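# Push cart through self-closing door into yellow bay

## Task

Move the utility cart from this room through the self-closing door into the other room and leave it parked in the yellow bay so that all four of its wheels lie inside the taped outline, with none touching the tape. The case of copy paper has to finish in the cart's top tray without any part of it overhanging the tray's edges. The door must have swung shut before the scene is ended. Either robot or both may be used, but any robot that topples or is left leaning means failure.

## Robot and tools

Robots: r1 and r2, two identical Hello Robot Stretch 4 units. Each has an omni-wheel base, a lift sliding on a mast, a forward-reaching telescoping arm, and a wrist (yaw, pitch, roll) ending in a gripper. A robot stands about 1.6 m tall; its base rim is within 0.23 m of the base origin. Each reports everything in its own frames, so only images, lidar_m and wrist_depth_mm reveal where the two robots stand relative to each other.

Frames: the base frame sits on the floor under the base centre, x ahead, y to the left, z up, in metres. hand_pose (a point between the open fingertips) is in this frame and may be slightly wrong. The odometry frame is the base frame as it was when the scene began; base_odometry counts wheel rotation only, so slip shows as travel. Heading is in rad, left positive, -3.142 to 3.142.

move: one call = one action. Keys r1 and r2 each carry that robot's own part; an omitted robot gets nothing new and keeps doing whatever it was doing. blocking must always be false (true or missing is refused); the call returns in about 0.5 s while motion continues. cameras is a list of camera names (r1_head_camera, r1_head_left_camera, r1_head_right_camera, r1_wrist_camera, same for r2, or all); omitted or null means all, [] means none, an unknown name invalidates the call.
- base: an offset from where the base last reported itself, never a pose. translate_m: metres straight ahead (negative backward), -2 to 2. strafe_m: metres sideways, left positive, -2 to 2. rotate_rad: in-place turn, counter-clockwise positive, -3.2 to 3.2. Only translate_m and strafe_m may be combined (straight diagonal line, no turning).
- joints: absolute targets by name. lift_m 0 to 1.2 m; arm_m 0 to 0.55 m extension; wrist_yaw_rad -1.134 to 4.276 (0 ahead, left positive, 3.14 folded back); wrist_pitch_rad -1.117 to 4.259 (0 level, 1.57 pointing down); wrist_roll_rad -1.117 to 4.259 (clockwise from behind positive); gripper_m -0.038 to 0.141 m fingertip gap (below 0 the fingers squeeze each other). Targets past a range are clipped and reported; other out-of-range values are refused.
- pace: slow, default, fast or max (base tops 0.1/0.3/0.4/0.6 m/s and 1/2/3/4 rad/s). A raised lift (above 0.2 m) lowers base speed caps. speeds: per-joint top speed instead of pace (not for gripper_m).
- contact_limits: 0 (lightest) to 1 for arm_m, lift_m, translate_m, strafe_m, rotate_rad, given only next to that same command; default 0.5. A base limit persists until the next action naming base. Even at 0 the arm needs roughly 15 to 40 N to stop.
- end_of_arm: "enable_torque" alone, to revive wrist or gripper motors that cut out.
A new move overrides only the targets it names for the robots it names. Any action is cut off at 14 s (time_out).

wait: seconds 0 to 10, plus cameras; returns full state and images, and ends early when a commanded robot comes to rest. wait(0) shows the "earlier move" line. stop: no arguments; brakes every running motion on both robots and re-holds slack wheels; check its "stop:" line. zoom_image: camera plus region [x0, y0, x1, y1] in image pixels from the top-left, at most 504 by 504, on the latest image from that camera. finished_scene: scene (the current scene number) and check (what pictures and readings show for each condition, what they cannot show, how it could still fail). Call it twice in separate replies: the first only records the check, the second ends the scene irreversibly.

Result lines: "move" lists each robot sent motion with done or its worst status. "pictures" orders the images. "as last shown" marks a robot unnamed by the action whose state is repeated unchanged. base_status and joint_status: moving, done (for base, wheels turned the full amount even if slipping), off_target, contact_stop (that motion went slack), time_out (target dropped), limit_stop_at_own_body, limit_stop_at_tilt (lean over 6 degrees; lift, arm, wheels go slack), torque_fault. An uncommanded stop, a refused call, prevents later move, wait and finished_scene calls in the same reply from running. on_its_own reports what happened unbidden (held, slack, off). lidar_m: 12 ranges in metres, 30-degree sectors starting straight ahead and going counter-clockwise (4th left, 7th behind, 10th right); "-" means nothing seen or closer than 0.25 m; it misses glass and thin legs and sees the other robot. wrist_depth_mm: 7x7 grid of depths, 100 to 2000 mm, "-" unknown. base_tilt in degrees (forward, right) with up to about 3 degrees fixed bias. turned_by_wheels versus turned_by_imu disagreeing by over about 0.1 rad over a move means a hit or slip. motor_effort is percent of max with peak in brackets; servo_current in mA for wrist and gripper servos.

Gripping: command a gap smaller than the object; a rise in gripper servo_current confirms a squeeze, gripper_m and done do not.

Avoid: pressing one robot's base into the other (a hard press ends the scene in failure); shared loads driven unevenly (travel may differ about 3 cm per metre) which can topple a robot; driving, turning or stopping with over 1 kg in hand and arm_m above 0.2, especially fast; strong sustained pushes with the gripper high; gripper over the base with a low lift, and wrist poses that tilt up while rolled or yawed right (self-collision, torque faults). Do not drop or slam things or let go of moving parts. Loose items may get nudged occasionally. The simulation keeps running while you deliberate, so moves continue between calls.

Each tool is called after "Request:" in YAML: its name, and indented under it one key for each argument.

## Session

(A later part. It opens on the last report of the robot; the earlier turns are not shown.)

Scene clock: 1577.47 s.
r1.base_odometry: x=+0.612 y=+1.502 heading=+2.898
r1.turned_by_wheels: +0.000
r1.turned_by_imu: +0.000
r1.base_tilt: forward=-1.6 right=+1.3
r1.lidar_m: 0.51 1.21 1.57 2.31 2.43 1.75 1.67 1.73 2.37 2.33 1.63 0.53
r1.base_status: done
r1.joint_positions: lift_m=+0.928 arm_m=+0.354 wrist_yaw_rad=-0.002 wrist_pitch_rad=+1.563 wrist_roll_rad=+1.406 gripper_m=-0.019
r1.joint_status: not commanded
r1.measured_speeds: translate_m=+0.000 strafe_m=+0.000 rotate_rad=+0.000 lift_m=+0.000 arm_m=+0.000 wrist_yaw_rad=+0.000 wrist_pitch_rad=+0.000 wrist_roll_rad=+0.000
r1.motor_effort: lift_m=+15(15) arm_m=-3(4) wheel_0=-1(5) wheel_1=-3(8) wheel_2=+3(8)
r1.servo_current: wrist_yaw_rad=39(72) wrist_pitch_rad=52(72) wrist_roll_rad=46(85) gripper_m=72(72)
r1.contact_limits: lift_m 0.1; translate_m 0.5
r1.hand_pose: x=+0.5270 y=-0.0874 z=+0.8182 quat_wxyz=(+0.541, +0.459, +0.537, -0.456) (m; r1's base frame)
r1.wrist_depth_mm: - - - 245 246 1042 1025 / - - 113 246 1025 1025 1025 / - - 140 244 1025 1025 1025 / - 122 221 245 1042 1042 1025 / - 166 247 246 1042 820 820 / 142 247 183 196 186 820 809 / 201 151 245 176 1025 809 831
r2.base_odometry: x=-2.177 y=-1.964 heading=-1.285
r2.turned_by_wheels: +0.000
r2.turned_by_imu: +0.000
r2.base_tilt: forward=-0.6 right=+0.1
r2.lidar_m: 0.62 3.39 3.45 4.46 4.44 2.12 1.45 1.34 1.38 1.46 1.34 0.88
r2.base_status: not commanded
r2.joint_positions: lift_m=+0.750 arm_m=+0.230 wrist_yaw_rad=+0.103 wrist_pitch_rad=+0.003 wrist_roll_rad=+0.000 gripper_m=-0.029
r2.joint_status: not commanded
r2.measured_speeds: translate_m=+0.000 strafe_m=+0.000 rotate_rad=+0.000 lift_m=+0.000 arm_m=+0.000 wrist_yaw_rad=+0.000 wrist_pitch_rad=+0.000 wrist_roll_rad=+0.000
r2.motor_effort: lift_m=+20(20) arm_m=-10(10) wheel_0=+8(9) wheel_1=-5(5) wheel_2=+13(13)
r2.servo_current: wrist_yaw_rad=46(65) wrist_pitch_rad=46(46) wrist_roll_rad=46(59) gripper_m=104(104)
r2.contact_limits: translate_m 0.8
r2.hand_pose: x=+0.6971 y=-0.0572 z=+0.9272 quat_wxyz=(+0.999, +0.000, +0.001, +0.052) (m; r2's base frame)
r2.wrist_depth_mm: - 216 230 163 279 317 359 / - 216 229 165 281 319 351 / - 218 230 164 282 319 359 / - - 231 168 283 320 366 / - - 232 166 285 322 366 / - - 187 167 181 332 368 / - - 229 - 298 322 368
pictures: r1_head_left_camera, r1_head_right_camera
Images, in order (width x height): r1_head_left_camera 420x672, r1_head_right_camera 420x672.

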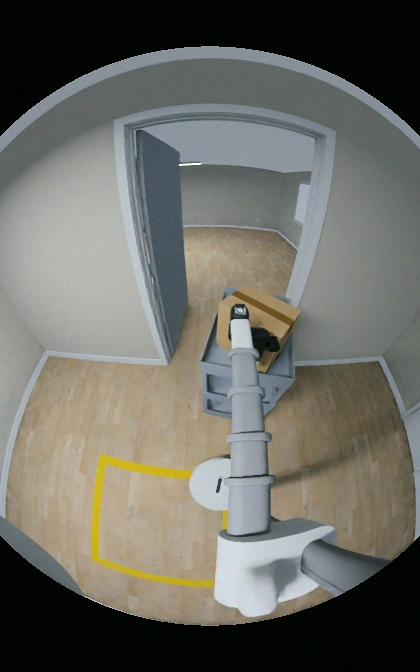

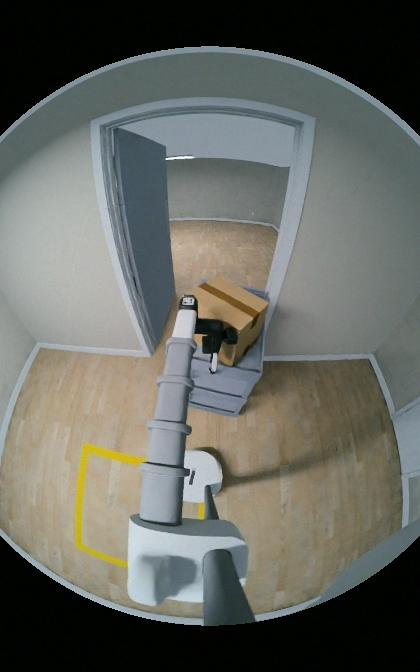

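Request:
move:
  blocking: false
  r1: {"base": {"translate_m": -0.25}, "pace": "default", "contact_limits": {"translate_m": 0.5}}
  cameras: []

Request:
wait:
  seconds: 6
  cameras: ["r1_head_camera", "r1_head_left_camera", "r1_wrist_camera"]

Scene clock: 1609.10 s.
move: r1 moving
r1.base_odometry: x=+0.642 y=+1.495 heading=+2.897
r1.turned_by_wheels: -0.001
r1.turned_by_imu: -0.001
r1.base_tilt: forward=-1.5 right=+1.3
r1.lidar_m: 0.53 1.25 1.57 2.35 2.42 1.74 1.66 1.71 2.33 2.31 1.67 0.53
r1.base_status: translate_m moving
r1.joint_positions: lift_m=+0.928 arm_m=+0.354 wrist_yaw_rad=-0.001 wrist_pitch_rad=+1.561 wrist_roll_rad=+1.406 gripper_m=-0.019
r1.joint_status: not commanded
r1.measured_speeds: translate_m=-0.122 strafe_m=-0.002 rotate_rad=-0.005 lift_m=+0.000 arm_m=+0.000 wrist_yaw_rad=+0.003 wrist_pitch_rad=-0.012 wrist_roll_rad=+0.000
r1.motor_effort: lift_m=+15(15) arm_m=-4(4) wheel_0=-7(10) wheel_1=-7(8) wheel_2=+11(12)
r1.servo_current: wrist_yaw_rad=59(59) wrist_pitch_rad=46(59) wrist_roll_rad=65(72) gripper_m=65(72)
r1.contact_limits: lift_m 0.1; translate_m 0.5
r1.hand_pose: x=+0.5275 y=-0.0874 z=+0.8182 quat_wxyz=(+0.542, +0.460, +0.537, -0.455) (m; r1's base frame)
r1.wrist_depth_mm: - - - 246 247 1042 1025 / - - 115 246 1025 1008 1042 / - 108 152 245 1025 1008 1025 / - 128 246 246 1025 1042 1042 / 117 195 246 247 1025 820 820 / 168 247 182 185 1042 820 820 / 248 151 247 176 173 820 809
r2.base_odometry: x=-2.177 y=-1.964 heading=-1.285
r2.turned_by_wheels: +0.000
r2.turned_by_imu: +0.000
r2.base_tilt: forward=-0.6 right=+0.1
r2.lidar_m: 0.64 3.40 3.46 4.47 4.46 2.14 1.44 1.33 1.37 1.45 1.35 0.87
r2.base_status: not commanded
r2.joint_positions: lift_m=+0.750 arm_m=+0.230 wrist_yaw_rad=+0.103 wrist_pitch_rad=+0.003 wrist_roll_rad=+0.000 gripper_m=-0.029
r2.joint_status: not commanded
r2.measured_speeds: translate_m=+0.000 strafe_m=+0.000 rotate_rad=+0.000 lift_m=+0.000 arm_m=+0.000 wrist_yaw_rad=+0.000 wrist_pitch_rad=+0.000 wrist_roll_rad=+0.000
r2.motor_effort: lift_m=+20(20) arm_m=-10(10) wheel_0=+8(8) wheel_1=-5(5) wheel_2=+13(13)
r2.servo_current: wrist_yaw_rad=59(59) wrist_pitch_rad=39(46) wrist_roll_rad=46(52) gripper_m=91(98)
r2.contact_limits: translate_m 0.8
r2.hand_pose: x=+0.6971 y=-0.0572 z=+0.9272 quat_wxyz=(+0.999, +0.000, +0.001, +0.052) (m; r2's base frame)
r2.wrist_depth_mm: - 216 231 163 279 315 359 / - 217 229 165 281 319 353 / - 219 230 165 282 320 359 / - - 231 168 283 322 362 / - - 231 166 285 322 366 / - - 186 167 181 332 366 / - - 229 - 298 322 366
pictures: none
No camera images: "cameras" was empty.

Scene clock: 1610.87 s.
earlier move: r1 done
r1.base_odometry: x=+0.854 y=+1.442 heading=+2.897
r1.turned_by_wheels: +0.000
r1.turned_by_imu: -0.002
r1.base_tilt: forward=-1.6 right=+1.3
r1.lidar_m: 0.50 1.45 1.90 2.35 2.13 1.52 1.41 1.47 2.01 2.35 2.01 0.51
r1.base_status: done
r1.joint_positions: lift_m=+0.928 arm_m=+0.354 wrist_yaw_rad=-0.002 wrist_pitch_rad=+1.568 wrist_roll_rad=+1.406 gripper_m=-0.019
r1.joint_status: not commanded
r1.measured_speeds: translate_m=+0.000 strafe_m=+0.000 rotate_rad=+0.000 lift_m=+0.000 arm_m=+0.000 wrist_yaw_rad=+0.000 wrist_pitch_rad=+0.000 wrist_roll_rad=+0.000
r1.motor_effort: lift_m=+15(15) arm_m=+4(4) wheel_0=-6(14) wheel_1=-2(10) wheel_2=-4(12)
r1.servo_current: wrist_yaw_rad=46(65) wrist_pitch_rad=46(65) wrist_roll_rad=46(72) gripper_m=65(78)
r1.contact_limits: lift_m 0.1; translate_m 0.5
r1.hand_pose: x=+0.5255 y=-0.0874 z=+0.8182 quat_wxyz=(+0.540, +0.458, +0.538, -0.457) (m; r1's base frame)
r1.wrist_depth_mm: - - - 247 246 1025 1025 / - - 114 247 1060 1025 1042 / - - 143 246 1025 1025 1025 / - 123 231 246 1042 1025 1042 / 114 169 247 245 1042 831 820 / 142 246 182 198 181 820 820 / 200 151 247 176 1042 132 820
r2.base_odometry: x=-2.177 y=-1.964 heading=-1.285
r2.turned_by_wheels: +0.000
r2.turned_by_imu: +0.000
r2.base_tilt: forward=-0.7 right=+0.1
r2.lidar_m: 0.64 3.41 3.49 4.46 4.45 2.14 1.44 1.32 1.38 1.45 1.34 0.86
r2.base_status: not commanded
r2.joint_positions: lift_m=+0.750 arm_m=+0.230 wrist_yaw_rad=+0.103 wrist_pitch_rad=+0.003 wrist_roll_rad=+0.000 gripper_m=-0.029
r2.joint_status: not commanded
r2.measured_speeds: translate_m=+0.000 strafe_m=+0.000 rotate_rad=+0.000 lift_m=+0.000 arm_m=+0.000 wrist_yaw_rad=+0.000 wrist_pitch_rad=+0.000 wrist_roll_rad=+0.000
r2.motor_effort: lift_m=+20(20) arm_m=-10(10) wheel_0=+8(9) wheel_1=-5(5) wheel_2=+13(13)
r2.servo_current: wrist_yaw_rad=59(59) wrist_pitch_rad=39(46) wrist_roll_rad=46(65) gripper_m=91(98)
r2.contact_limits: translate_m 0.8
r2.hand_pose: x=+0.6971 y=-0.0572 z=+0.9272 quat_wxyz=(+0.999, +0.000, +0.001, +0.052) (m; r2's base frame)
r2.wrist_depth_mm: - 216 230 163 279 317 359 / - 216 229 165 282 319 353 / - 219 229 165 282 319 362 / - - 232 167 283 320 364 / - - 231 166 285 324 366 / - - 186 167 181 332 368 / - - 230 - 298 322 368
wait: 1.77 of 6 s (r1 has come to rest)
pictures: r1_head_camera, r1_head_left_camera, r1_wrist_camera
Images, in order (width x height): r1_head_camera 420x560, r1_head_left_camera 420x672, r1_wrist_camera 616x392.

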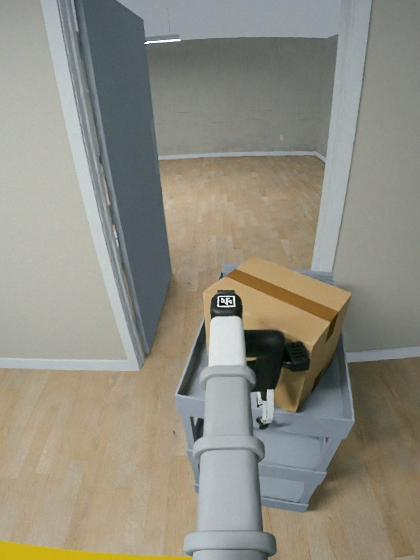

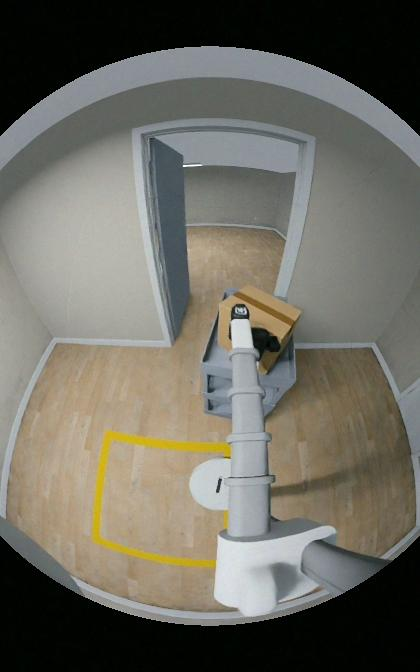

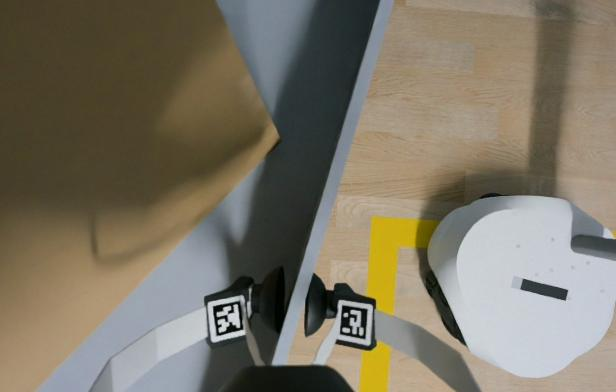

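Request:
move:
  blocking: false
  r1: {"base": {"translate_m": -0.45, "strafe_m": 0.25}, "joints": {"wrist_roll_rad": 1.30}, "speeds": {"wrist_roll_rad": 0.06}, "pace": "default", "contact_limits": {"translate_m": 0.5}}
  cameras: []

Request:
wait:
  seconds: 6
  cameras: ["r1_head_camera", "r1_head_left_camera", "r1_wrist_camera"]

Scene clock: 1666.87 s.
move: r1 moving
r1.base_odometry: x=+0.880 y=+1.417 heading=+2.896
r1.turned_by_wheels: -0.001
r1.turned_by_imu: -0.002
r1.base_tilt: forward=-1.6 right=+1.3
r1.lidar_m: 0.51 1.46 1.92 2.31 2.07 1.48 1.39 1.42 1.95 2.35 2.03 0.51
r1.base_status: translate_m moving; strafe_m moving
r1.joint_positions: lift_m=+0.928 arm_m=+0.354 wrist_yaw_rad=-0.002 wrist_pitch_rad=+1.562 wrist_roll_rad=+1.381 gripper_m=-0.019
r1.joint_status: wrist_roll_rad moving
r1.measured_speeds: translate_m=-0.121 strafe_m=+0.067 rotate_rad=+0.004 lift_m=+0.000 arm_m=+0.000 wrist_yaw_rad=+0.002 wrist_pitch_rad=-0.005 wrist_roll_rad=-0.059
r1.motor_effort: lift_m=+15(15) arm_m=-4(4) wheel_0=-19(19) wheel_1=-6(8) wheel_2=+8(8)
r1.servo_current: wrist_yaw_rad=39(65) wrist_pitch_rad=52(52) wrist_roll_rad=91(91) gripper_m=65(72)
r1.contact_limits: lift_m 0.1; translate_m 0.5
r1.hand_pose: x=+0.5273 y=-0.0874 z=+0.8182 quat_wxyz=(+0.547, +0.453, +0.542, -0.449) (m; r1's base frame)
r1.wrist_depth_mm: - - - 245 247 1025 1008 / - - 111 247 1025 1025 1025 / - 112 147 247 1025 1025 1025 / - 129 247 246 1025 1008 1025 / 121 203 247 246 1025 809 809 / 182 247 182 186 931 820 809 / 248 142 247 180 161 809 820
r2.base_odometry: x=-2.177 y=-1.964 heading=-1.285
r2.turned_by_wheels: +0.000
r2.turned_by_imu: +0.000
r2.base_tilt: forward=-0.7 right=+0.0
r2.lidar_m: 0.63 3.38 3.46 4.45 4.45 2.13 1.43 1.34 1.37 1.46 1.32 0.85
r2.base_status: not commanded
r2.joint_positions: lift_m=+0.750 arm_m=+0.230 wrist_yaw_rad=+0.103 wrist_pitch_rad=+0.003 wrist_roll_rad=+0.000 gripper_m=-0.029
r2.joint_status: not commanded
r2.measured_speeds: translate_m=+0.000 strafe_m=+0.000 rotate_rad=+0.000 lift_m=+0.000 arm_m=+0.000 wrist_yaw_rad=+0.000 wrist_pitch_rad=+0.000 wrist_roll_rad=+0.000
r2.motor_effort: lift_m=+20(20) arm_m=-10(10) wheel_0=+8(8) wheel_1=-5(5) wheel_2=+13(13)
r2.servo_current: wrist_yaw_rad=33(46) wrist_pitch_rad=46(46) wrist_roll_rad=59(59) gripper_m=98(98)
r2.contact_limits: translate_m 0.8
r2.hand_pose: x=+0.6971 y=-0.0572 z=+0.9272 quat_wxyz=(+0.999, +0.000, +0.001, +0.052) (m; r2's base frame)
r2.wrist_depth_mm: - 216 229 164 279 317 357 / - 217 229 164 283 317 353 / - 218 229 165 282 320 359 / - - 231 167 283 320 364 / - - 232 167 283 324 366 / - - 186 167 181 330 368 / - - 229 - 297 322 366
pictures: none
No camera images: "cameras" was empty.

Scene clock: 1669.40 s.
earlier move: r1 done
r1.base_odometry: x=+1.230 y=+1.090 heading=+2.896
r1.turned_by_wheels: +0.001
r1.turned_by_imu: -0.001
r1.base_tilt: forward=-1.6 right=+1.3
r1.lidar_m: 0.50 1.85 2.20 2.09 1.48 1.02 0.99 1.00 1.40 2.61 2.63 0.44
r1.base_status: done
r1.joint_positions: lift_m=+0.928 arm_m=+0.354 wrist_yaw_rad=-0.002 wrist_pitch_rad=+1.561 wrist_roll_rad=+1.312 gripper_m=-0.019
r1.joint_status: all done
r1.measured_speeds: translate_m=+0.000 strafe_m=+0.000 rotate_rad=+0.000 lift_m=+0.000 arm_m=+0.000 wrist_yaw_rad=+0.000 wrist_pitch_rad=+0.000 wrist_roll_rad=+0.000
r1.motor_effort: lift_m=+15(15) arm_m=-4(4) wheel_0=-3(20) wheel_1=-3(8) wheel_2=-2(8)
r1.servo_current: wrist_yaw_rad=33(78) wrist_pitch_rad=52(59) wrist_roll_rad=78(98) gripper_m=65(72)
r1.contact_limits: lift_m 0.1; translate_m 0.5
r1.hand_pose: x=+0.5275 y=-0.0874 z=+0.8182 quat_wxyz=(+0.563, +0.434, +0.557, -0.430) (m; r1's base frame)
r1.wrist_depth_mm: - - - - - 244 211 / - - - - 132 246 1025 / - - 125 183 246 197 1025 / 134 170 246 247 227 1025 1025 / 248 248 246 246 1042 831 820 / 249 248 181 193 198 809 809 / 247 154 241 176 180 139 809
r2.base_odometry: x=-2.177 y=-1.964 heading=-1.285
r2.turned_by_wheels: +0.000
r2.turned_by_imu: +0.000
r2.base_tilt: forward=-0.7 right=+0.0
r2.lidar_m: 0.63 3.41 3.48 4.47 4.45 2.13 1.44 1.32 1.36 1.45 1.34 0.88
r2.base_status: not commanded
r2.joint_positions: lift_m=+0.750 arm_m=+0.230 wrist_yaw_rad=+0.103 wrist_pitch_rad=+0.003 wrist_roll_rad=+0.000 gripper_m=-0.029
r2.joint_status: not commanded
r2.measured_speeds: translate_m=+0.000 strafe_m=+0.000 rotate_rad=+0.000 lift_m=+0.000 arm_m=+0.000 wrist_yaw_rad=+0.000 wrist_pitch_rad=+0.000 wrist_roll_rad=+0.000
r2.motor_effort: lift_m=+20(20) arm_m=-10(10) wheel_0=+8(9) wheel_1=-5(6) wheel_2=+13(13)
r2.servo_current: wrist_yaw_rad=46(65) wrist_pitch_rad=33(52) wrist_roll_rad=46(59) gripper_m=91(98)
r2.contact_limits: translate_m 0.8
r2.hand_pose: x=+0.6971 y=-0.0572 z=+0.9272 quat_wxyz=(+0.999, +0.000, +0.001, +0.052) (m; r2's base frame)
r2.wrist_depth_mm: - 216 231 163 279 317 359 / - 218 229 165 281 319 353 / - 218 229 165 282 319 359 / - - 231 168 283 322 364 / - - 231 166 285 324 366 / - - 186 167 182 330 368 / - - 230 - 296 322 366
wait: 2.53 of 6 s (r1 has come to rest)
pictures: r1_head_camera, r1_head_left_camera, r1_wrist_camera
Images, in order (width x height): r1_head_camera 420x560, r1_head_left_camera 420x672, r1_wrist_camera 616x392.

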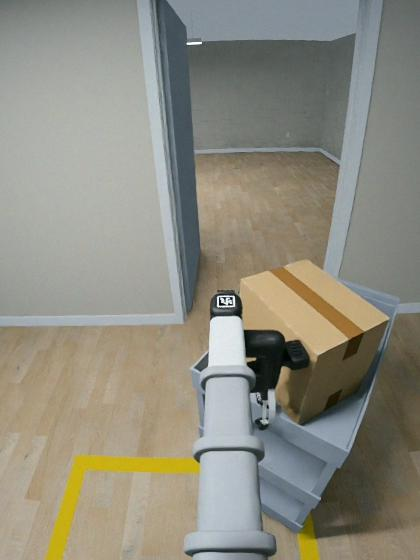

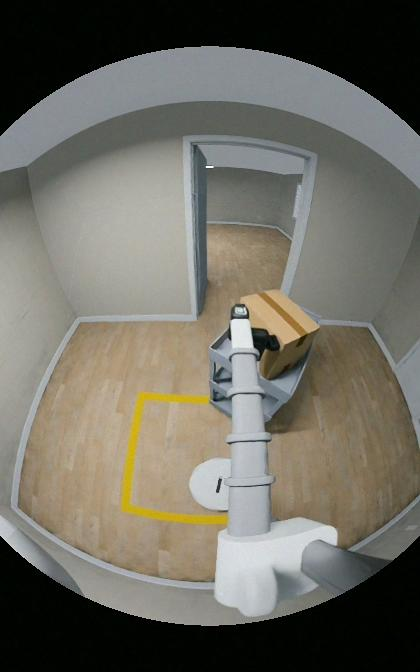

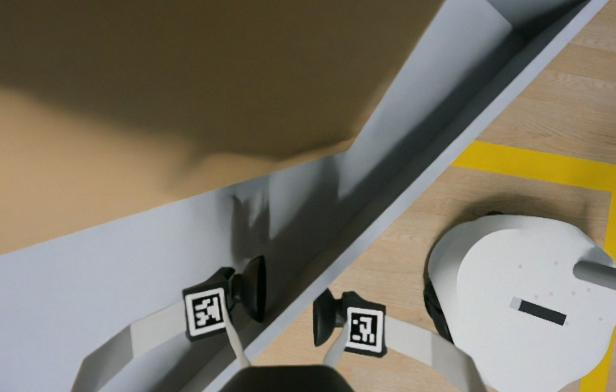

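Request:
zoom_image:
  camera: "r1_wrist_camera"
  region: [416, 92, 616, 392]

Request:
zoom_image:
  camera: "r1_head_camera"
  region: [0, 400, 420, 560]

Request:
zoom_image:
  camera: "r1_head_left_camera"
  region: [90, 360, 350, 620]

Scaled by 1.680.

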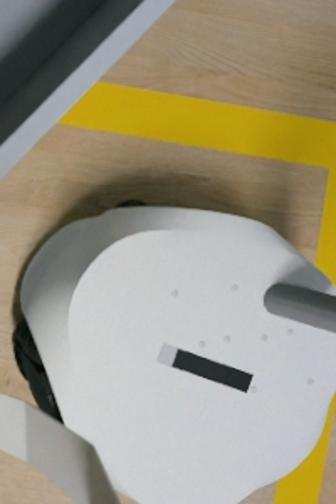

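Scaled by 1.200 from the camera's 420x560 image, which has a finer 600x800 frame.

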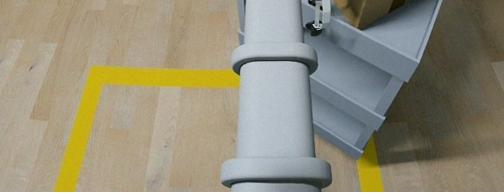

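Scaled by 1.938 from the camera's 420x672 image, which has a finer 600x960 frame.

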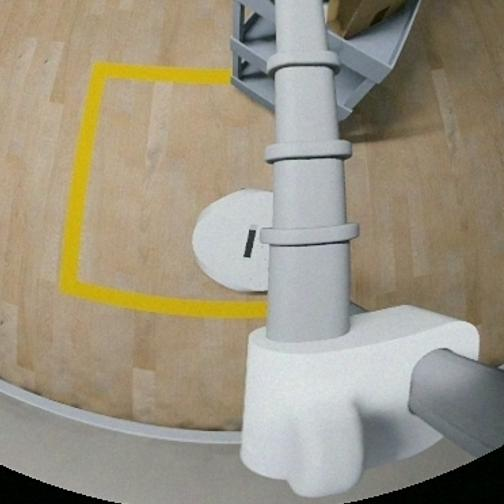

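Request:
move:
  blocking: false
  r1: {"joints": {"wrist_roll_rad": 2.05}, "speeds": {"wrist_roll_rad": 0.6}}
  cameras: []

Request:
wait:
  seconds: 4
  cameras: ["r1_head_camera", "r1_wrist_camera"]

Scene clock: 1760.73 s.
move: r1 moving
r1.base_odometry: x=+1.230 y=+1.090 heading=+2.896
r1.turned_by_wheels: +0.000
r1.turned_by_imu: +0.000
r1.base_tilt: forward=-1.6 right=+1.3
r1.lidar_m: 0.51 1.84 2.19 2.09 1.47 1.03 0.98 1.02 1.40 2.61 2.62 0.44
r1.base_status: not commanded
r1.joint_positions: lift_m=+0.928 arm_m=+0.354 wrist_yaw_rad=-0.002 wrist_pitch_rad=+1.561 wrist_roll_rad=+1.544 gripper_m=-0.019
r1.joint_status: wrist_roll_rad moving
r1.measured_speeds: translate_m=+0.000 strafe_m=+0.000 rotate_rad=+0.000 lift_m=+0.000 arm_m=+0.000 wrist_yaw_rad=+0.000 wrist_pitch_rad=+0.000 wrist_roll_rad=+0.599
r1.motor_effort: lift_m=+15(15) arm_m=-4(4) wheel_0=-2(3) wheel_1=-3(3) wheel_2=-1(2)
r1.servo_current: wrist_yaw_rad=46(65) wrist_pitch_rad=46(59) wrist_roll_rad=65(78) gripper_m=65(72)
r1.contact_limits: lift_m 0.1; translate_m 0.5
r1.hand_pose: x=+0.5275 y=-0.0874 z=+0.8182 quat_wxyz=(+0.509, +0.496, +0.504, -0.491) (m; r1's base frame)
r1.wrist_depth_mm: - - - - 246 245 1025 / - - - 138 245 1025 1042 / - - 134 246 245 1025 1025 / - 138 245 246 1042 820 820 / 157 246 246 246 1025 820 809 / 247 246 184 196 193 831 831 / 248 150 246 149 1042 137 1042
r2.base_odometry: x=-2.177 y=-1.964 heading=-1.285
r2.turned_by_wheels: +0.000
r2.turned_by_imu: +0.000
r2.base_tilt: forward=-0.6 right=+0.1
r2.lidar_m: 0.65 3.41 3.44 4.44 4.45 2.15 1.46 1.34 1.39 1.48 1.35 0.87
r2.base_status: not commanded
r2.joint_positions: lift_m=+0.750 arm_m=+0.230 wrist_yaw_rad=+0.103 wrist_pitch_rad=+0.003 wrist_roll_rad=+0.000 gripper_m=-0.029
r2.joint_status: not commanded
r2.measured_speeds: translate_m=+0.000 strafe_m=+0.000 rotate_rad=+0.000 lift_m=+0.000 arm_m=+0.000 wrist_yaw_rad=+0.000 wrist_pitch_rad=+0.000 wrist_roll_rad=+0.000
r2.motor_effort: lift_m=+20(20) arm_m=-10(10) wheel_0=+8(9) wheel_1=-5(5) wheel_2=+13(13)
r2.servo_current: wrist_yaw_rad=46(65) wrist_pitch_rad=39(46) wrist_roll_rad=46(59) gripper_m=91(104)
r2.contact_limits: translate_m 0.8
r2.hand_pose: x=+0.6971 y=-0.0572 z=+0.9272 quat_wxyz=(+0.999, +0.000, +0.001, +0.052) (m; r2's base frame)
r2.wrist_depth_mm: - 216 230 163 279 317 359 / - 217 229 164 279 317 353 / - 219 229 164 282 319 362 / - - 231 167 283 320 364 / - - 232 166 283 324 366 / - - 187 167 181 330 368 / - - 230 - 297 320 366
pictures: none
No camera images: "cameras" was empty.

Scene clock: 1761.97 s.
earlier move: r1 done
r1.base_odometry: x=+1.230 y=+1.090 heading=+2.896
r1.turned_by_wheels: +0.000
r1.turned_by_imu: +0.000
r1.base_tilt: forward=-1.6 right=+1.3
r1.lidar_m: 0.50 1.84 2.21 2.09 1.46 1.04 0.99 1.02 1.40 2.61 2.63 0.45
r1.base_status: not commanded
r1.joint_positions: lift_m=+0.928 arm_m=+0.354 wrist_yaw_rad=-0.002 wrist_pitch_rad=+1.563 wrist_roll_rad=+2.049 gripper_m=-0.019
r1.joint_status: all done
r1.measured_speeds: translate_m=+0.000 strafe_m=+0.000 rotate_rad=+0.000 lift_m=+0.000 arm_m=+0.000 wrist_yaw_rad=+0.000 wrist_pitch_rad=+0.000 wrist_roll_rad=+0.000
r1.motor_effort: lift_m=+15(15) arm_m=-4(4) wheel_0=-2(3) wheel_1=-2(3) wheel_2=-1(2)
r1.servo_current: wrist_yaw_rad=52(72) wrist_pitch_rad=52(59) wrist_roll_rad=52(78) gripper_m=65(72)
r1.contact_limits: lift_m 0.1; translate_m 0.5
r1.hand_pose: x=+0.5271 y=-0.0874 z=+0.8182 quat_wxyz=(+0.368, +0.607, +0.365, -0.602) (m; r1's base frame)
r1.wrist_depth_mm: - - 246 245 1042 1025 1025 / - 110 246 247 1025 820 820 / - 114 203 247 1060 820 820 / - 138 247 246 1025 831 820 / 113 168 247 248 1042 1042 1025 / 124 216 186 195 1025 1042 1042 / 153 153 247 181 177 1060 1060
r2.base_odometry: x=-2.177 y=-1.964 heading=-1.285
r2.turned_by_wheels: +0.000
r2.turned_by_imu: +0.000
r2.base_tilt: forward=-0.6 right=+0.0
r2.lidar_m: 0.65 3.40 3.48 4.47 4.48 2.11 1.44 1.32 1.36 1.44 1.33 0.86
r2.base_status: not commanded
r2.joint_positions: lift_m=+0.750 arm_m=+0.230 wrist_yaw_rad=+0.103 wrist_pitch_rad=+0.003 wrist_roll_rad=+0.000 gripper_m=-0.029
r2.joint_status: not commanded
r2.measured_speeds: translate_m=+0.000 strafe_m=+0.000 rotate_rad=+0.000 lift_m=+0.000 arm_m=+0.000 wrist_yaw_rad=+0.000 wrist_pitch_rad=+0.000 wrist_roll_rad=+0.000
r2.motor_effort: lift_m=+20(20) arm_m=-10(10) wheel_0=+8(9) wheel_1=-5(5) wheel_2=+13(13)
r2.servo_current: wrist_yaw_rad=46(65) wrist_pitch_rad=39(46) wrist_roll_rad=46(59) gripper_m=91(104)
r2.contact_limits: translate_m 0.8
r2.hand_pose: x=+0.6971 y=-0.0572 z=+0.9272 quat_wxyz=(+0.999, +0.000, +0.001, +0.052) (m; r2's base frame)
r2.wrist_depth_mm: - 216 230 163 279 317 359 / - 218 229 165 282 319 353 / - 219 229 165 281 319 362 / - - 231 168 283 319 362 / - - 231 166 285 324 364 / - - 186 167 181 332 370 / - - 230 - 297 322 366
wait: 1.23 of 4 s (r1 has come to rest)
pictures: r1_head_camera, r1_wrist_camera
Images, in order (width x height): r1_head_camera 420x560, r1_wrist_camera 616x392.

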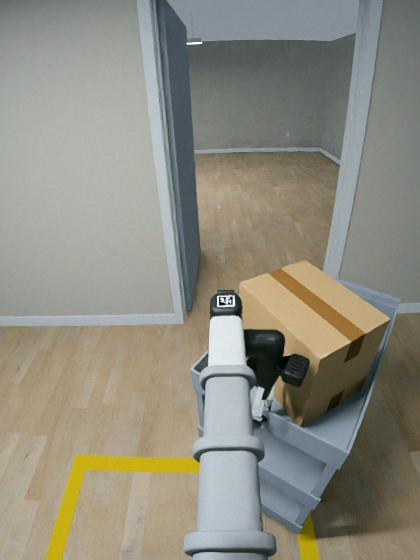

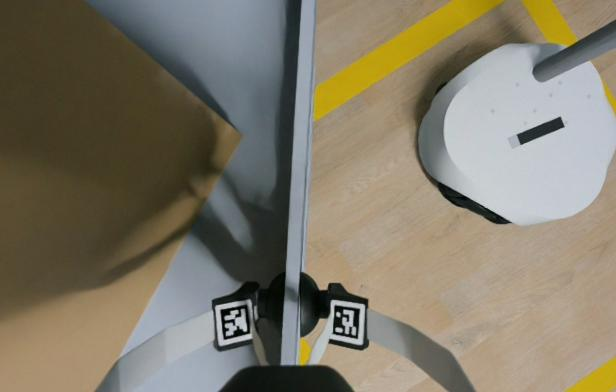

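Request:
zoom_image:
  camera: "r1_wrist_camera"
  region: [296, 0, 616, 200]

Request:
zoom_image:
  camera: "r1_wrist_camera"
  region: [266, 240, 616, 392]

Scaled by 1.575.

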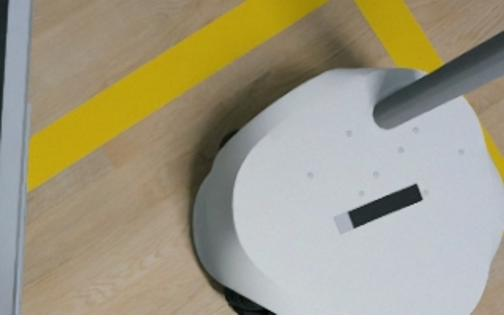

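Scaled by 1.440.

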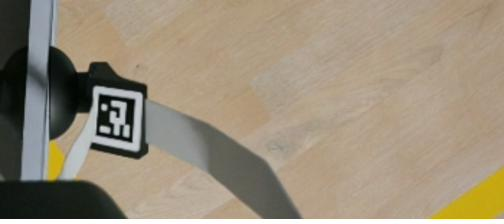

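Request:
move:
  blocking: false
  r1: {"base": {"translate_m": -0.54, "strafe_m": 0.45}, "joints": {"wrist_roll_rad": 2.08}, "speeds": {"wrist_roll_rad": 0.06}, "pace": "default", "contact_limits": {"translate_m": 0.5}}
  cameras: []

Request:
wait:
  seconds: 6
  cameras: ["r1_head_camera", "r1_head_left_camera", "r1_wrist_camera"]

Scene clock: 1834.57 s.
move: r1 moving
r1.base_odometry: x=+1.250 y=+1.063 heading=+2.895
r1.turned_by_wheels: -0.001
r1.turned_by_imu: -0.002
r1.base_tilt: forward=-1.5 right=+1.3
r1.lidar_m: 0.53 1.87 2.16 2.08 1.41 1.01 0.95 1.00 1.40 2.60 2.69 0.46
r1.base_status: translate_m moving; strafe_m moving
r1.joint_positions: lift_m=+0.928 arm_m=+0.354 wrist_yaw_rad=-0.001 wrist_pitch_rad=+1.563 wrist_roll_rad=+2.077 gripper_m=-0.019
r1.joint_status: wrist_roll_rad moving
r1.measured_speeds: translate_m=-0.100 strafe_m=+0.081 rotate_rad=-0.007 lift_m=+0.000 arm_m=+0.000 wrist_yaw_rad=+0.002 wrist_pitch_rad=+0.000 wrist_roll_rad=+0.084
r1.motor_effort: lift_m=+15(15) arm_m=-4(4) wheel_0=-20(20) wheel_1=+0(3) wheel_2=+6(7)
r1.servo_current: wrist_yaw_rad=46(59) wrist_pitch_rad=52(65) wrist_roll_rad=46(52) gripper_m=65(72)
r1.contact_limits: lift_m 0.1; translate_m 0.5
r1.hand_pose: x=+0.5271 y=-0.0874 z=+0.8182 quat_wxyz=(+0.360, +0.612, +0.357, -0.607) (m; r1's base frame)
r1.wrist_depth_mm: - 248 247 246 1008 1025 1008 / - 115 246 246 1042 820 820 / - 133 240 1042 1042 809 809 / 116 159 247 1025 1042 831 820 / 120 204 247 1042 1025 1042 1042 / 144 239 186 184 1025 1042 1025 / 173 155 247 177 150 1042 1042
r2.base_odometry: x=-2.177 y=-1.964 heading=-1.285
r2.turned_by_wheels: +0.000
r2.turned_by_imu: +0.000
r2.base_tilt: forward=-0.6 right=+0.0
r2.lidar_m: 0.63 3.39 3.46 4.45 4.46 2.13 1.44 1.31 1.38 1.44 1.35 0.87
r2.base_status: not commanded
r2.joint_positions: lift_m=+0.750 arm_m=+0.230 wrist_yaw_rad=+0.103 wrist_pitch_rad=+0.003 wrist_roll_rad=+0.000 gripper_m=-0.029
r2.joint_status: not commanded
r2.measured_speeds: translate_m=+0.000 strafe_m=+0.000 rotate_rad=+0.000 lift_m=+0.000 arm_m=+0.000 wrist_yaw_rad=+0.000 wrist_pitch_rad=+0.000 wrist_roll_rad=+0.000
r2.motor_effort: lift_m=+20(20) arm_m=-10(10) wheel_0=+8(8) wheel_1=-5(5) wheel_2=+13(13)
r2.servo_current: wrist_yaw_rad=52(52) wrist_pitch_rad=46(52) wrist_roll_rad=59(59) gripper_m=91(104)
r2.contact_limits: translate_m 0.8
r2.hand_pose: x=+0.6971 y=-0.0572 z=+0.9272 quat_wxyz=(+0.999, +0.000, +0.001, +0.052) (m; r2's base frame)
r2.wrist_depth_mm: - 216 230 163 279 317 359 / - 217 229 165 281 319 353 / - 219 229 164 282 319 359 / - - 231 168 283 320 366 / - - 231 166 283 324 366 / - - 186 167 181 334 368 / - - 230 - 298 322 364
pictures: none
No camera images: "cameras" was empty.

Scene clock: 1837.83 s.
earlier move: r1 done
r1.base_odometry: x=+1.644 y=+0.522 heading=+2.896
r1.turned_by_wheels: +0.001
r1.turned_by_imu: -0.002
r1.base_tilt: forward=-1.5 right=+1.3
r1.lidar_m: 0.48 2.38 1.72 1.63 0.71 0.50 0.46 0.49 0.66 1.73 0.52 0.33
r1.base_status: done
r1.joint_positions: lift_m=+0.928 arm_m=+0.354 wrist_yaw_rad=-0.001 wrist_pitch_rad=+1.569 wrist_roll_rad=+2.082 gripper_m=-0.019
r1.joint_status: all done
r1.measured_speeds: translate_m=+0.000 strafe_m=+0.000 rotate_rad=+0.000 lift_m=+0.000 arm_m=+0.000 wrist_yaw_rad=+0.000 wrist_pitch_rad=+0.000 wrist_roll_rad=+0.000
r1.motor_effort: lift_m=+15(15) arm_m=-4(4) wheel_0=+0(21) wheel_1=+0(5) wheel_2=-2(7)
r1.servo_current: wrist_yaw_rad=39(78) wrist_pitch_rad=39(65) wrist_roll_rad=39(78) gripper_m=65(78)
r1.contact_limits: lift_m 0.1; translate_m 0.5
r1.hand_pose: x=+0.5253 y=-0.0874 z=+0.8181 quat_wxyz=(+0.357, +0.611, +0.357, -0.610) (m; r1's base frame)
r1.wrist_depth_mm: - - - - - 247 691 / - - - 133 247 210 842 / - 111 138 246 247 842 831 / 118 156 244 246 207 831 831 / 190 244 245 246 1042 1042 1042 / 242 244 181 195 181 1042 1025 / 244 151 243 169 178 139 1025
r2.base_odometry: x=-2.177 y=-1.964 heading=-1.285
r2.turned_by_wheels: +0.000
r2.turned_by_imu: +0.000
r2.base_tilt: forward=-0.7 right=+0.0
r2.lidar_m: 0.63 3.39 3.48 4.47 4.46 2.13 1.45 1.34 1.38 1.46 1.35 0.89
r2.base_status: not commanded
r2.joint_positions: lift_m=+0.750 arm_m=+0.230 wrist_yaw_rad=+0.103 wrist_pitch_rad=+0.003 wrist_roll_rad=+0.000 gripper_m=-0.029
r2.joint_status: not commanded
r2.measured_speeds: translate_m=+0.000 strafe_m=+0.000 rotate_rad=+0.000 lift_m=+0.000 arm_m=+0.000 wrist_yaw_rad=+0.000 wrist_pitch_rad=+0.000 wrist_roll_rad=+0.000
r2.motor_effort: lift_m=+20(20) arm_m=-10(10) wheel_0=+8(9) wheel_1=-5(6) wheel_2=+13(13)
r2.servo_current: wrist_yaw_rad=52(59) wrist_pitch_rad=39(52) wrist_roll_rad=52(59) gripper_m=85(104)
r2.contact_limits: translate_m 0.8
r2.hand_pose: x=+0.6971 y=-0.0572 z=+0.9272 quat_wxyz=(+0.999, +0.000, +0.001, +0.052) (m; r2's base frame)
r2.wrist_depth_mm: - 216 230 163 279 319 362 / - 217 229 165 281 319 353 / - 218 229 164 281 320 362 / - - 230 167 285 324 362 / - - 230 167 286 322 366 / - - 187 167 181 329 368 / - - 230 - 297 322 366
wait: 3.27 of 6 s (r1 has come to rest)
pictures: r1_head_camera, r1_head_left_camera, r1_wrist_camera
Images, in order (width x height): r1_head_camera 420x560, r1_head_left_camera 420x672, r1_wrist_camera 616x392.

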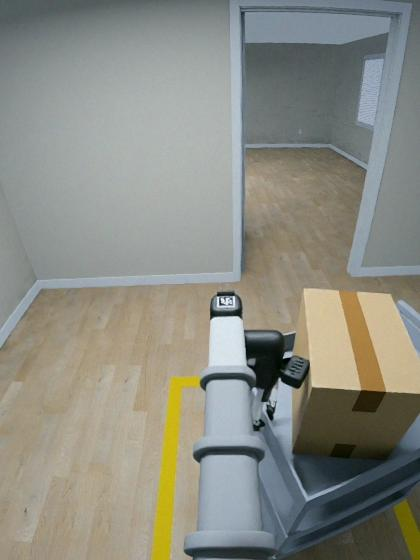

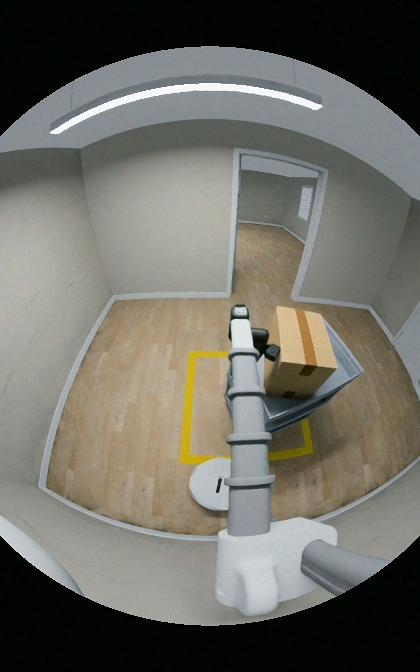

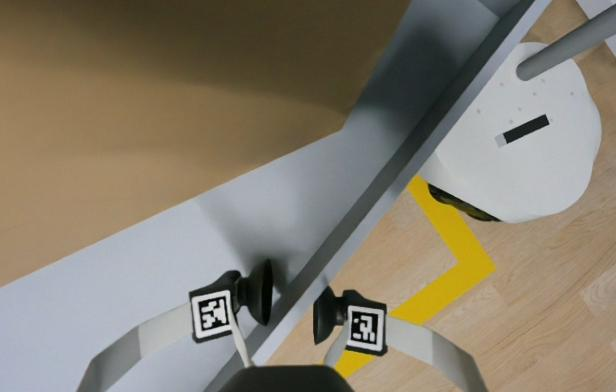

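Request:
zoom_image:
  camera: "r1_head_camera"
  region: [140, 260, 420, 560]

Request:
zoom_image:
  camera: "r1_head_left_camera"
  region: [150, 280, 400, 530]

Scaled by 1.680 from the camera's 420x560 image, which has a finer 600x800 frame.

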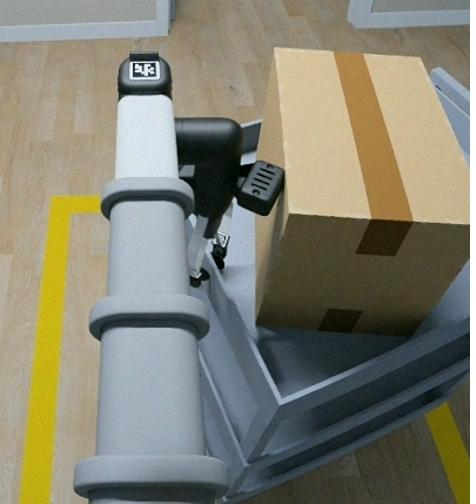

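Scaled by 2.016 from the camera's 420x672 image, which has a finer 600x960 frame.

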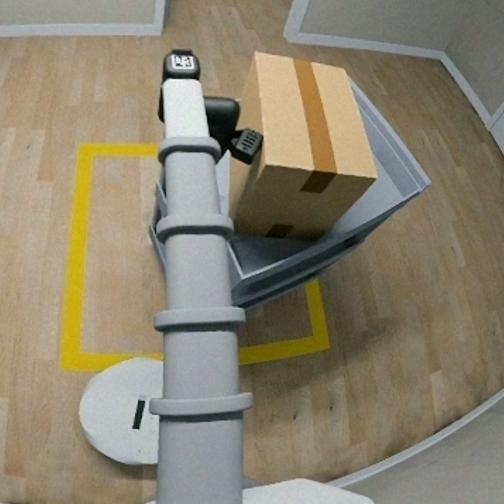

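Request:
move:
  blocking: false
  r1: {"joints": {"wrist_roll_rad": 2.72}, "speeds": {"wrist_roll_rad": 0.8}}
  cameras: []

Request:
wait:
  seconds: 3
  cameras: ["r1_wrist_camera"]

Scene clock: 1875.63 s.
move: r1 moving
r1.base_odometry: x=+1.644 y=+0.522 heading=+2.896
r1.turned_by_wheels: +0.000
r1.turned_by_imu: +0.000
r1.base_tilt: forward=-1.6 right=+1.3
r1.lidar_m: 0.45 2.39 1.69 1.63 0.71 0.49 0.45 0.47 0.67 1.70 0.50 0.32
r1.base_status: not commanded
r1.joint_positions: lift_m=+0.928 arm_m=+0.354 wrist_yaw_rad=-0.001 wrist_pitch_rad=+1.569 wrist_roll_rad=+2.394 gripper_m=-0.019
r1.joint_status: wrist_roll_rad moving
r1.measured_speeds: translate_m=+0.000 strafe_m=+0.000 rotate_rad=+0.000 lift_m=+0.000 arm_m=+0.000 wrist_yaw_rad=+0.000 wrist_pitch_rad=+0.000 wrist_roll_rad=+0.798
r1.motor_effort: lift_m=+15(15) arm_m=-4(4) wheel_0=-1(1) wheel_1=+0(1) wheel_2=-2(2)
r1.servo_current: wrist_yaw_rad=46(59) wrist_pitch_rad=39(52) wrist_roll_rad=39(78) gripper_m=72(72)
r1.contact_limits: lift_m 0.1; translate_m 0.5
r1.hand_pose: x=+0.5252 y=-0.0874 z=+0.8181 quat_wxyz=(+0.258, +0.659, +0.258, -0.658) (m; r1's base frame)
r1.wrist_depth_mm: - - - 249 248 831 1042 / - - 115 248 249 831 831 / - 108 153 247 831 831 1042 / - 131 246 245 1042 1042 1042 / 120 204 246 246 1042 1042 1042 / 178 244 185 195 180 1042 1025 / 243 153 244 157 179 133 1042
r2.base_odometry: x=-2.177 y=-1.964 heading=-1.285
r2.turned_by_wheels: +0.000
r2.turned_by_imu: +0.000
r2.base_tilt: forward=-0.7 right=+0.0
r2.lidar_m: 0.62 3.40 3.48 4.47 4.44 2.15 1.44 1.34 1.37 1.47 1.34 0.88
r2.base_status: not commanded
r2.joint_positions: lift_m=+0.750 arm_m=+0.230 wrist_yaw_rad=+0.103 wrist_pitch_rad=+0.003 wrist_roll_rad=+0.000 gripper_m=-0.029
r2.joint_status: not commanded
r2.measured_speeds: translate_m=+0.000 strafe_m=+0.000 rotate_rad=+0.000 lift_m=+0.000 arm_m=+0.000 wrist_yaw_rad=+0.000 wrist_pitch_rad=+0.000 wrist_roll_rad=+0.000
r2.motor_effort: lift_m=+20(20) arm_m=-10(10) wheel_0=+8(8) wheel_1=-5(5) wheel_2=+13(13)
r2.servo_current: wrist_yaw_rad=52(59) wrist_pitch_rad=46(46) wrist_roll_rad=33(59) gripper_m=91(104)
r2.contact_limits: translate_m 0.8
r2.hand_pose: x=+0.6971 y=-0.0572 z=+0.9272 quat_wxyz=(+0.999, +0.000, +0.001, +0.052) (m; r2's base frame)
r2.wrist_depth_mm: - 216 230 163 279 315 359 / - 217 229 164 282 319 353 / - 218 230 165 282 319 362 / - - 231 168 282 320 362 / - - 232 166 283 324 366 / - - 186 167 181 330 368 / - - 230 - 297 322 366
pictures: none
No camera images: "cameras" was empty.

Scene clock: 1876.43 s.
earlier move: r1 done
r1.base_odometry: x=+1.644 y=+0.522 heading=+2.896
r1.turned_by_wheels: +0.000
r1.turned_by_imu: +0.000
r1.base_tilt: forward=-1.6 right=+1.3
r1.lidar_m: 0.47 2.38 1.71 1.60 0.67 0.50 0.46 0.46 0.67 1.71 0.54 0.32
r1.base_status: not commanded
r1.joint_positions: lift_m=+0.928 arm_m=+0.354 wrist_yaw_rad=-0.001 wrist_pitch_rad=+1.569 wrist_roll_rad=+2.719 gripper_m=-0.019
r1.joint_status: all done
r1.measured_speeds: translate_m=+0.000 strafe_m=+0.000 rotate_rad=+0.000 lift_m=+0.000 arm_m=+0.000 wrist_yaw_rad=+0.000 wrist_pitch_rad=+0.000 wrist_roll_rad=+0.000
r1.motor_effort: lift_m=+15(15) arm_m=-4(4) wheel_0=-1(1) wheel_1=+1(1) wheel_2=-2(2)
r1.servo_current: wrist_yaw_rad=52(65) wrist_pitch_rad=33(52) wrist_roll_rad=33(78) gripper_m=65(72)
r1.contact_limits: lift_m 0.1; translate_m 0.5
r1.hand_pose: x=+0.5252 y=-0.0874 z=+0.8181 quat_wxyz=(+0.148, +0.692, +0.148, -0.691) (m; r1's base frame)
r1.wrist_depth_mm: - - 248 248 831 854 1060 / - 110 247 247 831 854 1042 / - 120 223 248 1042 1025 1042 / - 137 246 247 1042 1042 1042 / 112 172 247 247 1042 1042 1060 / 129 216 185 195 178 1025 1042 / 148 146 247 180 159 1025 1042
r2.base_odometry: x=-2.177 y=-1.964 heading=-1.285
r2.turned_by_wheels: +0.000
r2.turned_by_imu: +0.000
r2.base_tilt: forward=-0.7 right=+0.0
r2.lidar_m: 0.61 3.40 3.47 4.46 4.46 2.14 1.43 1.32 1.35 1.46 1.35 0.87
r2.base_status: not commanded
r2.joint_positions: lift_m=+0.750 arm_m=+0.230 wrist_yaw_rad=+0.103 wrist_pitch_rad=+0.003 wrist_roll_rad=+0.000 gripper_m=-0.029
r2.joint_status: not commanded
r2.measured_speeds: translate_m=+0.000 strafe_m=+0.000 rotate_rad=+0.000 lift_m=+0.000 arm_m=+0.000 wrist_yaw_rad=+0.000 wrist_pitch_rad=+0.000 wrist_roll_rad=+0.000
r2.motor_effort: lift_m=+20(20) arm_m=-10(10) wheel_0=+8(8) wheel_1=-5(6) wheel_2=+13(13)
r2.servo_current: wrist_yaw_rad=65(65) wrist_pitch_rad=39(46) wrist_roll_rad=39(59) gripper_m=91(104)
r2.contact_limits: translate_m 0.8
r2.hand_pose: x=+0.6971 y=-0.0572 z=+0.9272 quat_wxyz=(+0.999, +0.000, +0.001, +0.052) (m; r2's base frame)
r2.wrist_depth_mm: - 216 229 163 279 317 359 / - 216 229 165 281 319 353 / - 218 230 164 283 319 362 / - - 231 168 283 320 364 / - - 231 166 285 324 366 / - - 186 167 181 330 368 / - - 230 - 298 320 366
wait: 0.80 of 3 s (r1 has come to rest)
pictures: r1_wrist_camera
Images, in order (width x height): r1_wrist_camera 616x392.

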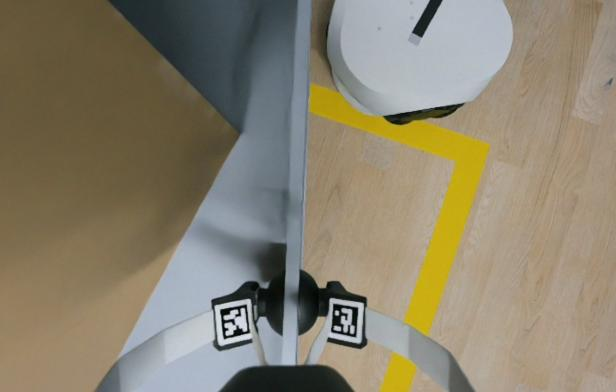

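Request:
move:
  blocking: false
  r1: {"base": {"translate_m": 0.10, "strafe_m": 0.12}, "joints": {"wrist_roll_rad": 2.85}, "speeds": {"wrist_roll_rad": 0.12}, "pace": "slow", "contact_limits": {"translate_m": 0.5}}
  cameras: []

Request:
wait:
  seconds: 5
  cameras: ["r1_head_camera", "r1_head_left_camera", "r1_wrist_camera"]

Scene clock: 1905.97 s.
move: r1 moving
r1.base_odometry: x=+1.634 y=+0.515 heading=+2.895
r1.turned_by_wheels: -0.001
r1.turned_by_imu: -0.002
r1.base_tilt: forward=-1.6 right=+1.3
r1.lidar_m: 0.45 2.37 1.72 1.64 0.70 0.50 0.46 0.49 0.67 1.76 0.53 0.33
r1.base_status: translate_m moving; strafe_m moving
r1.joint_positions: lift_m=+0.928 arm_m=+0.354 wrist_yaw_rad=-0.001 wrist_pitch_rad=+1.571 wrist_roll_rad=+2.770 gripper_m=-0.019
r1.joint_status: wrist_roll_rad moving
r1.measured_speeds: translate_m=+0.031 strafe_m=+0.038 rotate_rad=-0.004 lift_m=+0.000 arm_m=+0.000 wrist_yaw_rad=+0.000 wrist_pitch_rad=+0.002 wrist_roll_rad=+0.120
r1.motor_effort: lift_m=+15(15) arm_m=-4(4) wheel_0=-9(10) wheel_1=+3(7) wheel_2=-11(11)
r1.servo_current: wrist_yaw_rad=39(59) wrist_pitch_rad=46(46) wrist_roll_rad=72(78) gripper_m=65(72)
r1.contact_limits: lift_m 0.1; translate_m 0.5
r1.hand_pose: x=+0.5248 y=-0.0874 z=+0.8181 quat_wxyz=(+0.130, +0.695, +0.130, -0.695) (m; r1's base frame)
r1.wrist_depth_mm: - - 249 842 809 831 1042 / - 117 248 248 831 1042 1042 / - 133 245 248 1042 1042 1042 / 116 155 248 1042 1042 1042 1060 / 114 189 246 246 1025 1008 1042 / 134 220 186 186 177 1042 1025 / 148 149 245 178 156 1025 1025
r2.base_odometry: x=-2.177 y=-1.964 heading=-1.285
r2.turned_by_wheels: +0.000
r2.turned_by_imu: +0.000
r2.base_tilt: forward=-0.6 right=+0.0
r2.lidar_m: 0.65 3.40 3.48 4.44 4.46 2.15 1.43 1.34 1.37 1.44 1.34 0.88
r2.base_status: not commanded
r2.joint_positions: lift_m=+0.750 arm_m=+0.230 wrist_yaw_rad=+0.103 wrist_pitch_rad=+0.003 wrist_roll_rad=+0.000 gripper_m=-0.029
r2.joint_status: not commanded
r2.measured_speeds: translate_m=+0.000 strafe_m=+0.000 rotate_rad=+0.000 lift_m=+0.000 arm_m=+0.000 wrist_yaw_rad=+0.000 wrist_pitch_rad=+0.000 wrist_roll_rad=+0.000
r2.motor_effort: lift_m=+20(20) arm_m=-10(10) wheel_0=+8(8) wheel_1=-5(5) wheel_2=+12(13)
r2.servo_current: wrist_yaw_rad=52(52) wrist_pitch_rad=46(46) wrist_roll_rad=46(52) gripper_m=91(98)
r2.contact_limits: translate_m 0.8
r2.hand_pose: x=+0.6971 y=-0.0572 z=+0.9272 quat_wxyz=(+0.999, +0.000, +0.001, +0.052) (m; r2's base frame)
r2.wrist_depth_mm: - 217 231 163 279 319 359 / - 216 229 164 281 317 351 / - 219 230 165 282 320 362 / - - 231 168 283 320 362 / - - 232 166 283 324 366 / - - 187 167 181 330 370 / - - 229 - 297 324 364
pictures: none
No camera images: "cameras" was empty.

Scene clock: 1908.30 s.
earlier move: r1 done
r1.base_odometry: x=+1.518 y=+0.430 heading=+2.896
r1.turned_by_wheels: +0.001
r1.turned_by_imu: +0.001
r1.base_tilt: forward=-1.6 right=+1.2
r1.lidar_m: 0.25 2.26 1.60 1.53 0.85 0.60 0.56 0.59 0.81 2.09 0.37 0.28
r1.base_status: done
r1.joint_positions: lift_m=+0.928 arm_m=+0.354 wrist_yaw_rad=-0.001 wrist_pitch_rad=+1.574 wrist_roll_rad=+2.849 gripper_m=-0.019
r1.joint_status: all done
r1.measured_speeds: translate_m=+0.000 strafe_m=+0.000 rotate_rad=+0.000 lift_m=+0.000 arm_m=+0.000 wrist_yaw_rad=+0.000 wrist_pitch_rad=+0.000 wrist_roll_rad=+0.000
r1.motor_effort: lift_m=+15(15) arm_m=+1(4) wheel_0=-2(14) wheel_1=+4(8) wheel_2=-5(11)
r1.servo_current: wrist_yaw_rad=26(65) wrist_pitch_rad=46(52) wrist_roll_rad=39(78) gripper_m=65(78)
r1.contact_limits: lift_m 0.1; translate_m 0.5
r1.hand_pose: x=+0.5238 y=-0.0874 z=+0.8181 quat_wxyz=(+0.102, +0.698, +0.103, -0.701) (m; r1's base frame)
r1.wrist_depth_mm: - - 112 248 249 1042 1042 / - - 134 248 820 1060 1025 / - 113 180 246 1042 1060 1042 / - 140 246 245 1042 1042 1025 / 119 206 244 246 1025 1025 1025 / 160 243 185 198 181 1042 1042 / 225 153 243 174 1042 135 1025
r2.base_odometry: x=-2.177 y=-1.964 heading=-1.285
r2.turned_by_wheels: +0.000
r2.turned_by_imu: +0.000
r2.base_tilt: forward=-0.7 right=+0.0
r2.lidar_m: 0.65 3.39 3.46 4.45 4.45 2.12 1.46 1.34 1.38 1.44 1.35 0.88
r2.base_status: not commanded
r2.joint_positions: lift_m=+0.750 arm_m=+0.230 wrist_yaw_rad=+0.103 wrist_pitch_rad=+0.003 wrist_roll_rad=+0.000 gripper_m=-0.029
r2.joint_status: not commanded
r2.measured_speeds: translate_m=+0.000 strafe_m=+0.000 rotate_rad=+0.000 lift_m=+0.000 arm_m=+0.000 wrist_yaw_rad=+0.000 wrist_pitch_rad=+0.000 wrist_roll_rad=+0.000
r2.motor_effort: lift_m=+20(20) arm_m=-9(10) wheel_0=+8(9) wheel_1=-5(5) wheel_2=+13(13)
r2.servo_current: wrist_yaw_rad=52(59) wrist_pitch_rad=39(46) wrist_roll_rad=52(59) gripper_m=91(98)
r2.contact_limits: translate_m 0.8
r2.hand_pose: x=+0.6971 y=-0.0572 z=+0.9272 quat_wxyz=(+0.999, +0.000, +0.001, +0.052) (m; r2's base frame)
r2.wrist_depth_mm: - 216 230 163 279 319 359 / - 217 228 165 282 317 353 / - 219 230 164 282 319 362 / - - 231 168 282 320 364 / - - 232 166 286 322 364 / - - 186 167 181 330 368 / - - 230 - 298 324 366
wait: 2.33 of 5 s (r1 has come to rest)
pictures: r1_head_camera, r1_head_left_camera, r1_wrist_camera
Images, in order (width x height): r1_head_camera 420x560, r1_head_left_camera 420x672, r1_wrist_camera 616x392.

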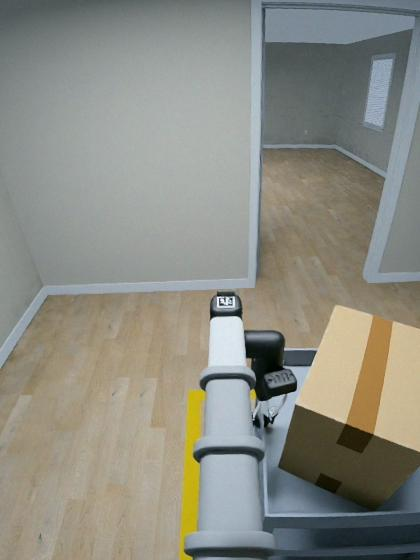

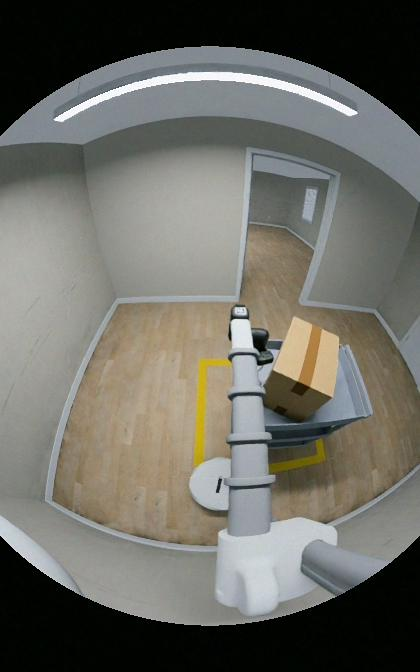

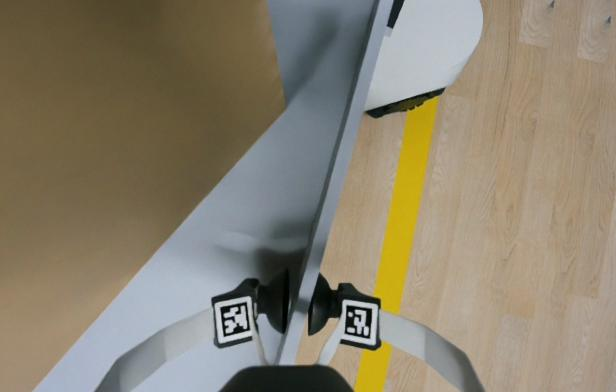

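Request:
zoom_image:
  camera: "r1_head_left_camera"
  region: [160, 290, 410, 530]

Request:
zoom_image:
  camera: "r1_head_camera"
  region: [140, 300, 420, 560]

Scaled by 2.016 from the camera's 420x672 image, which has a finer 600x960 frame.

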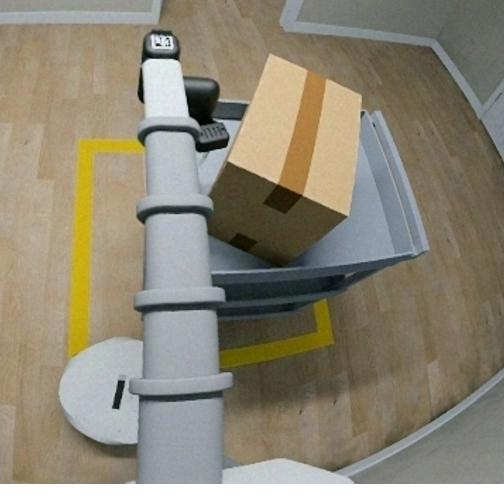

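Scaled by 1.800 from the camera's 420x560 image, which has a finer 600x800 frame.

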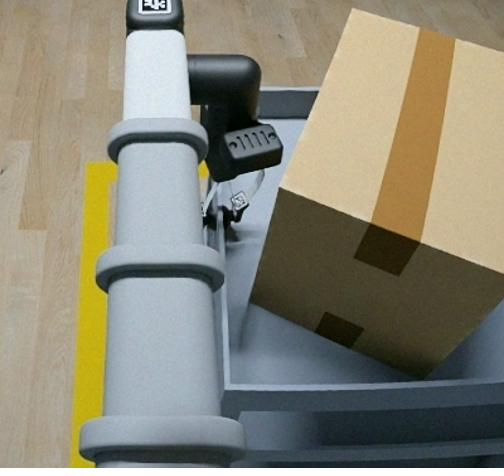

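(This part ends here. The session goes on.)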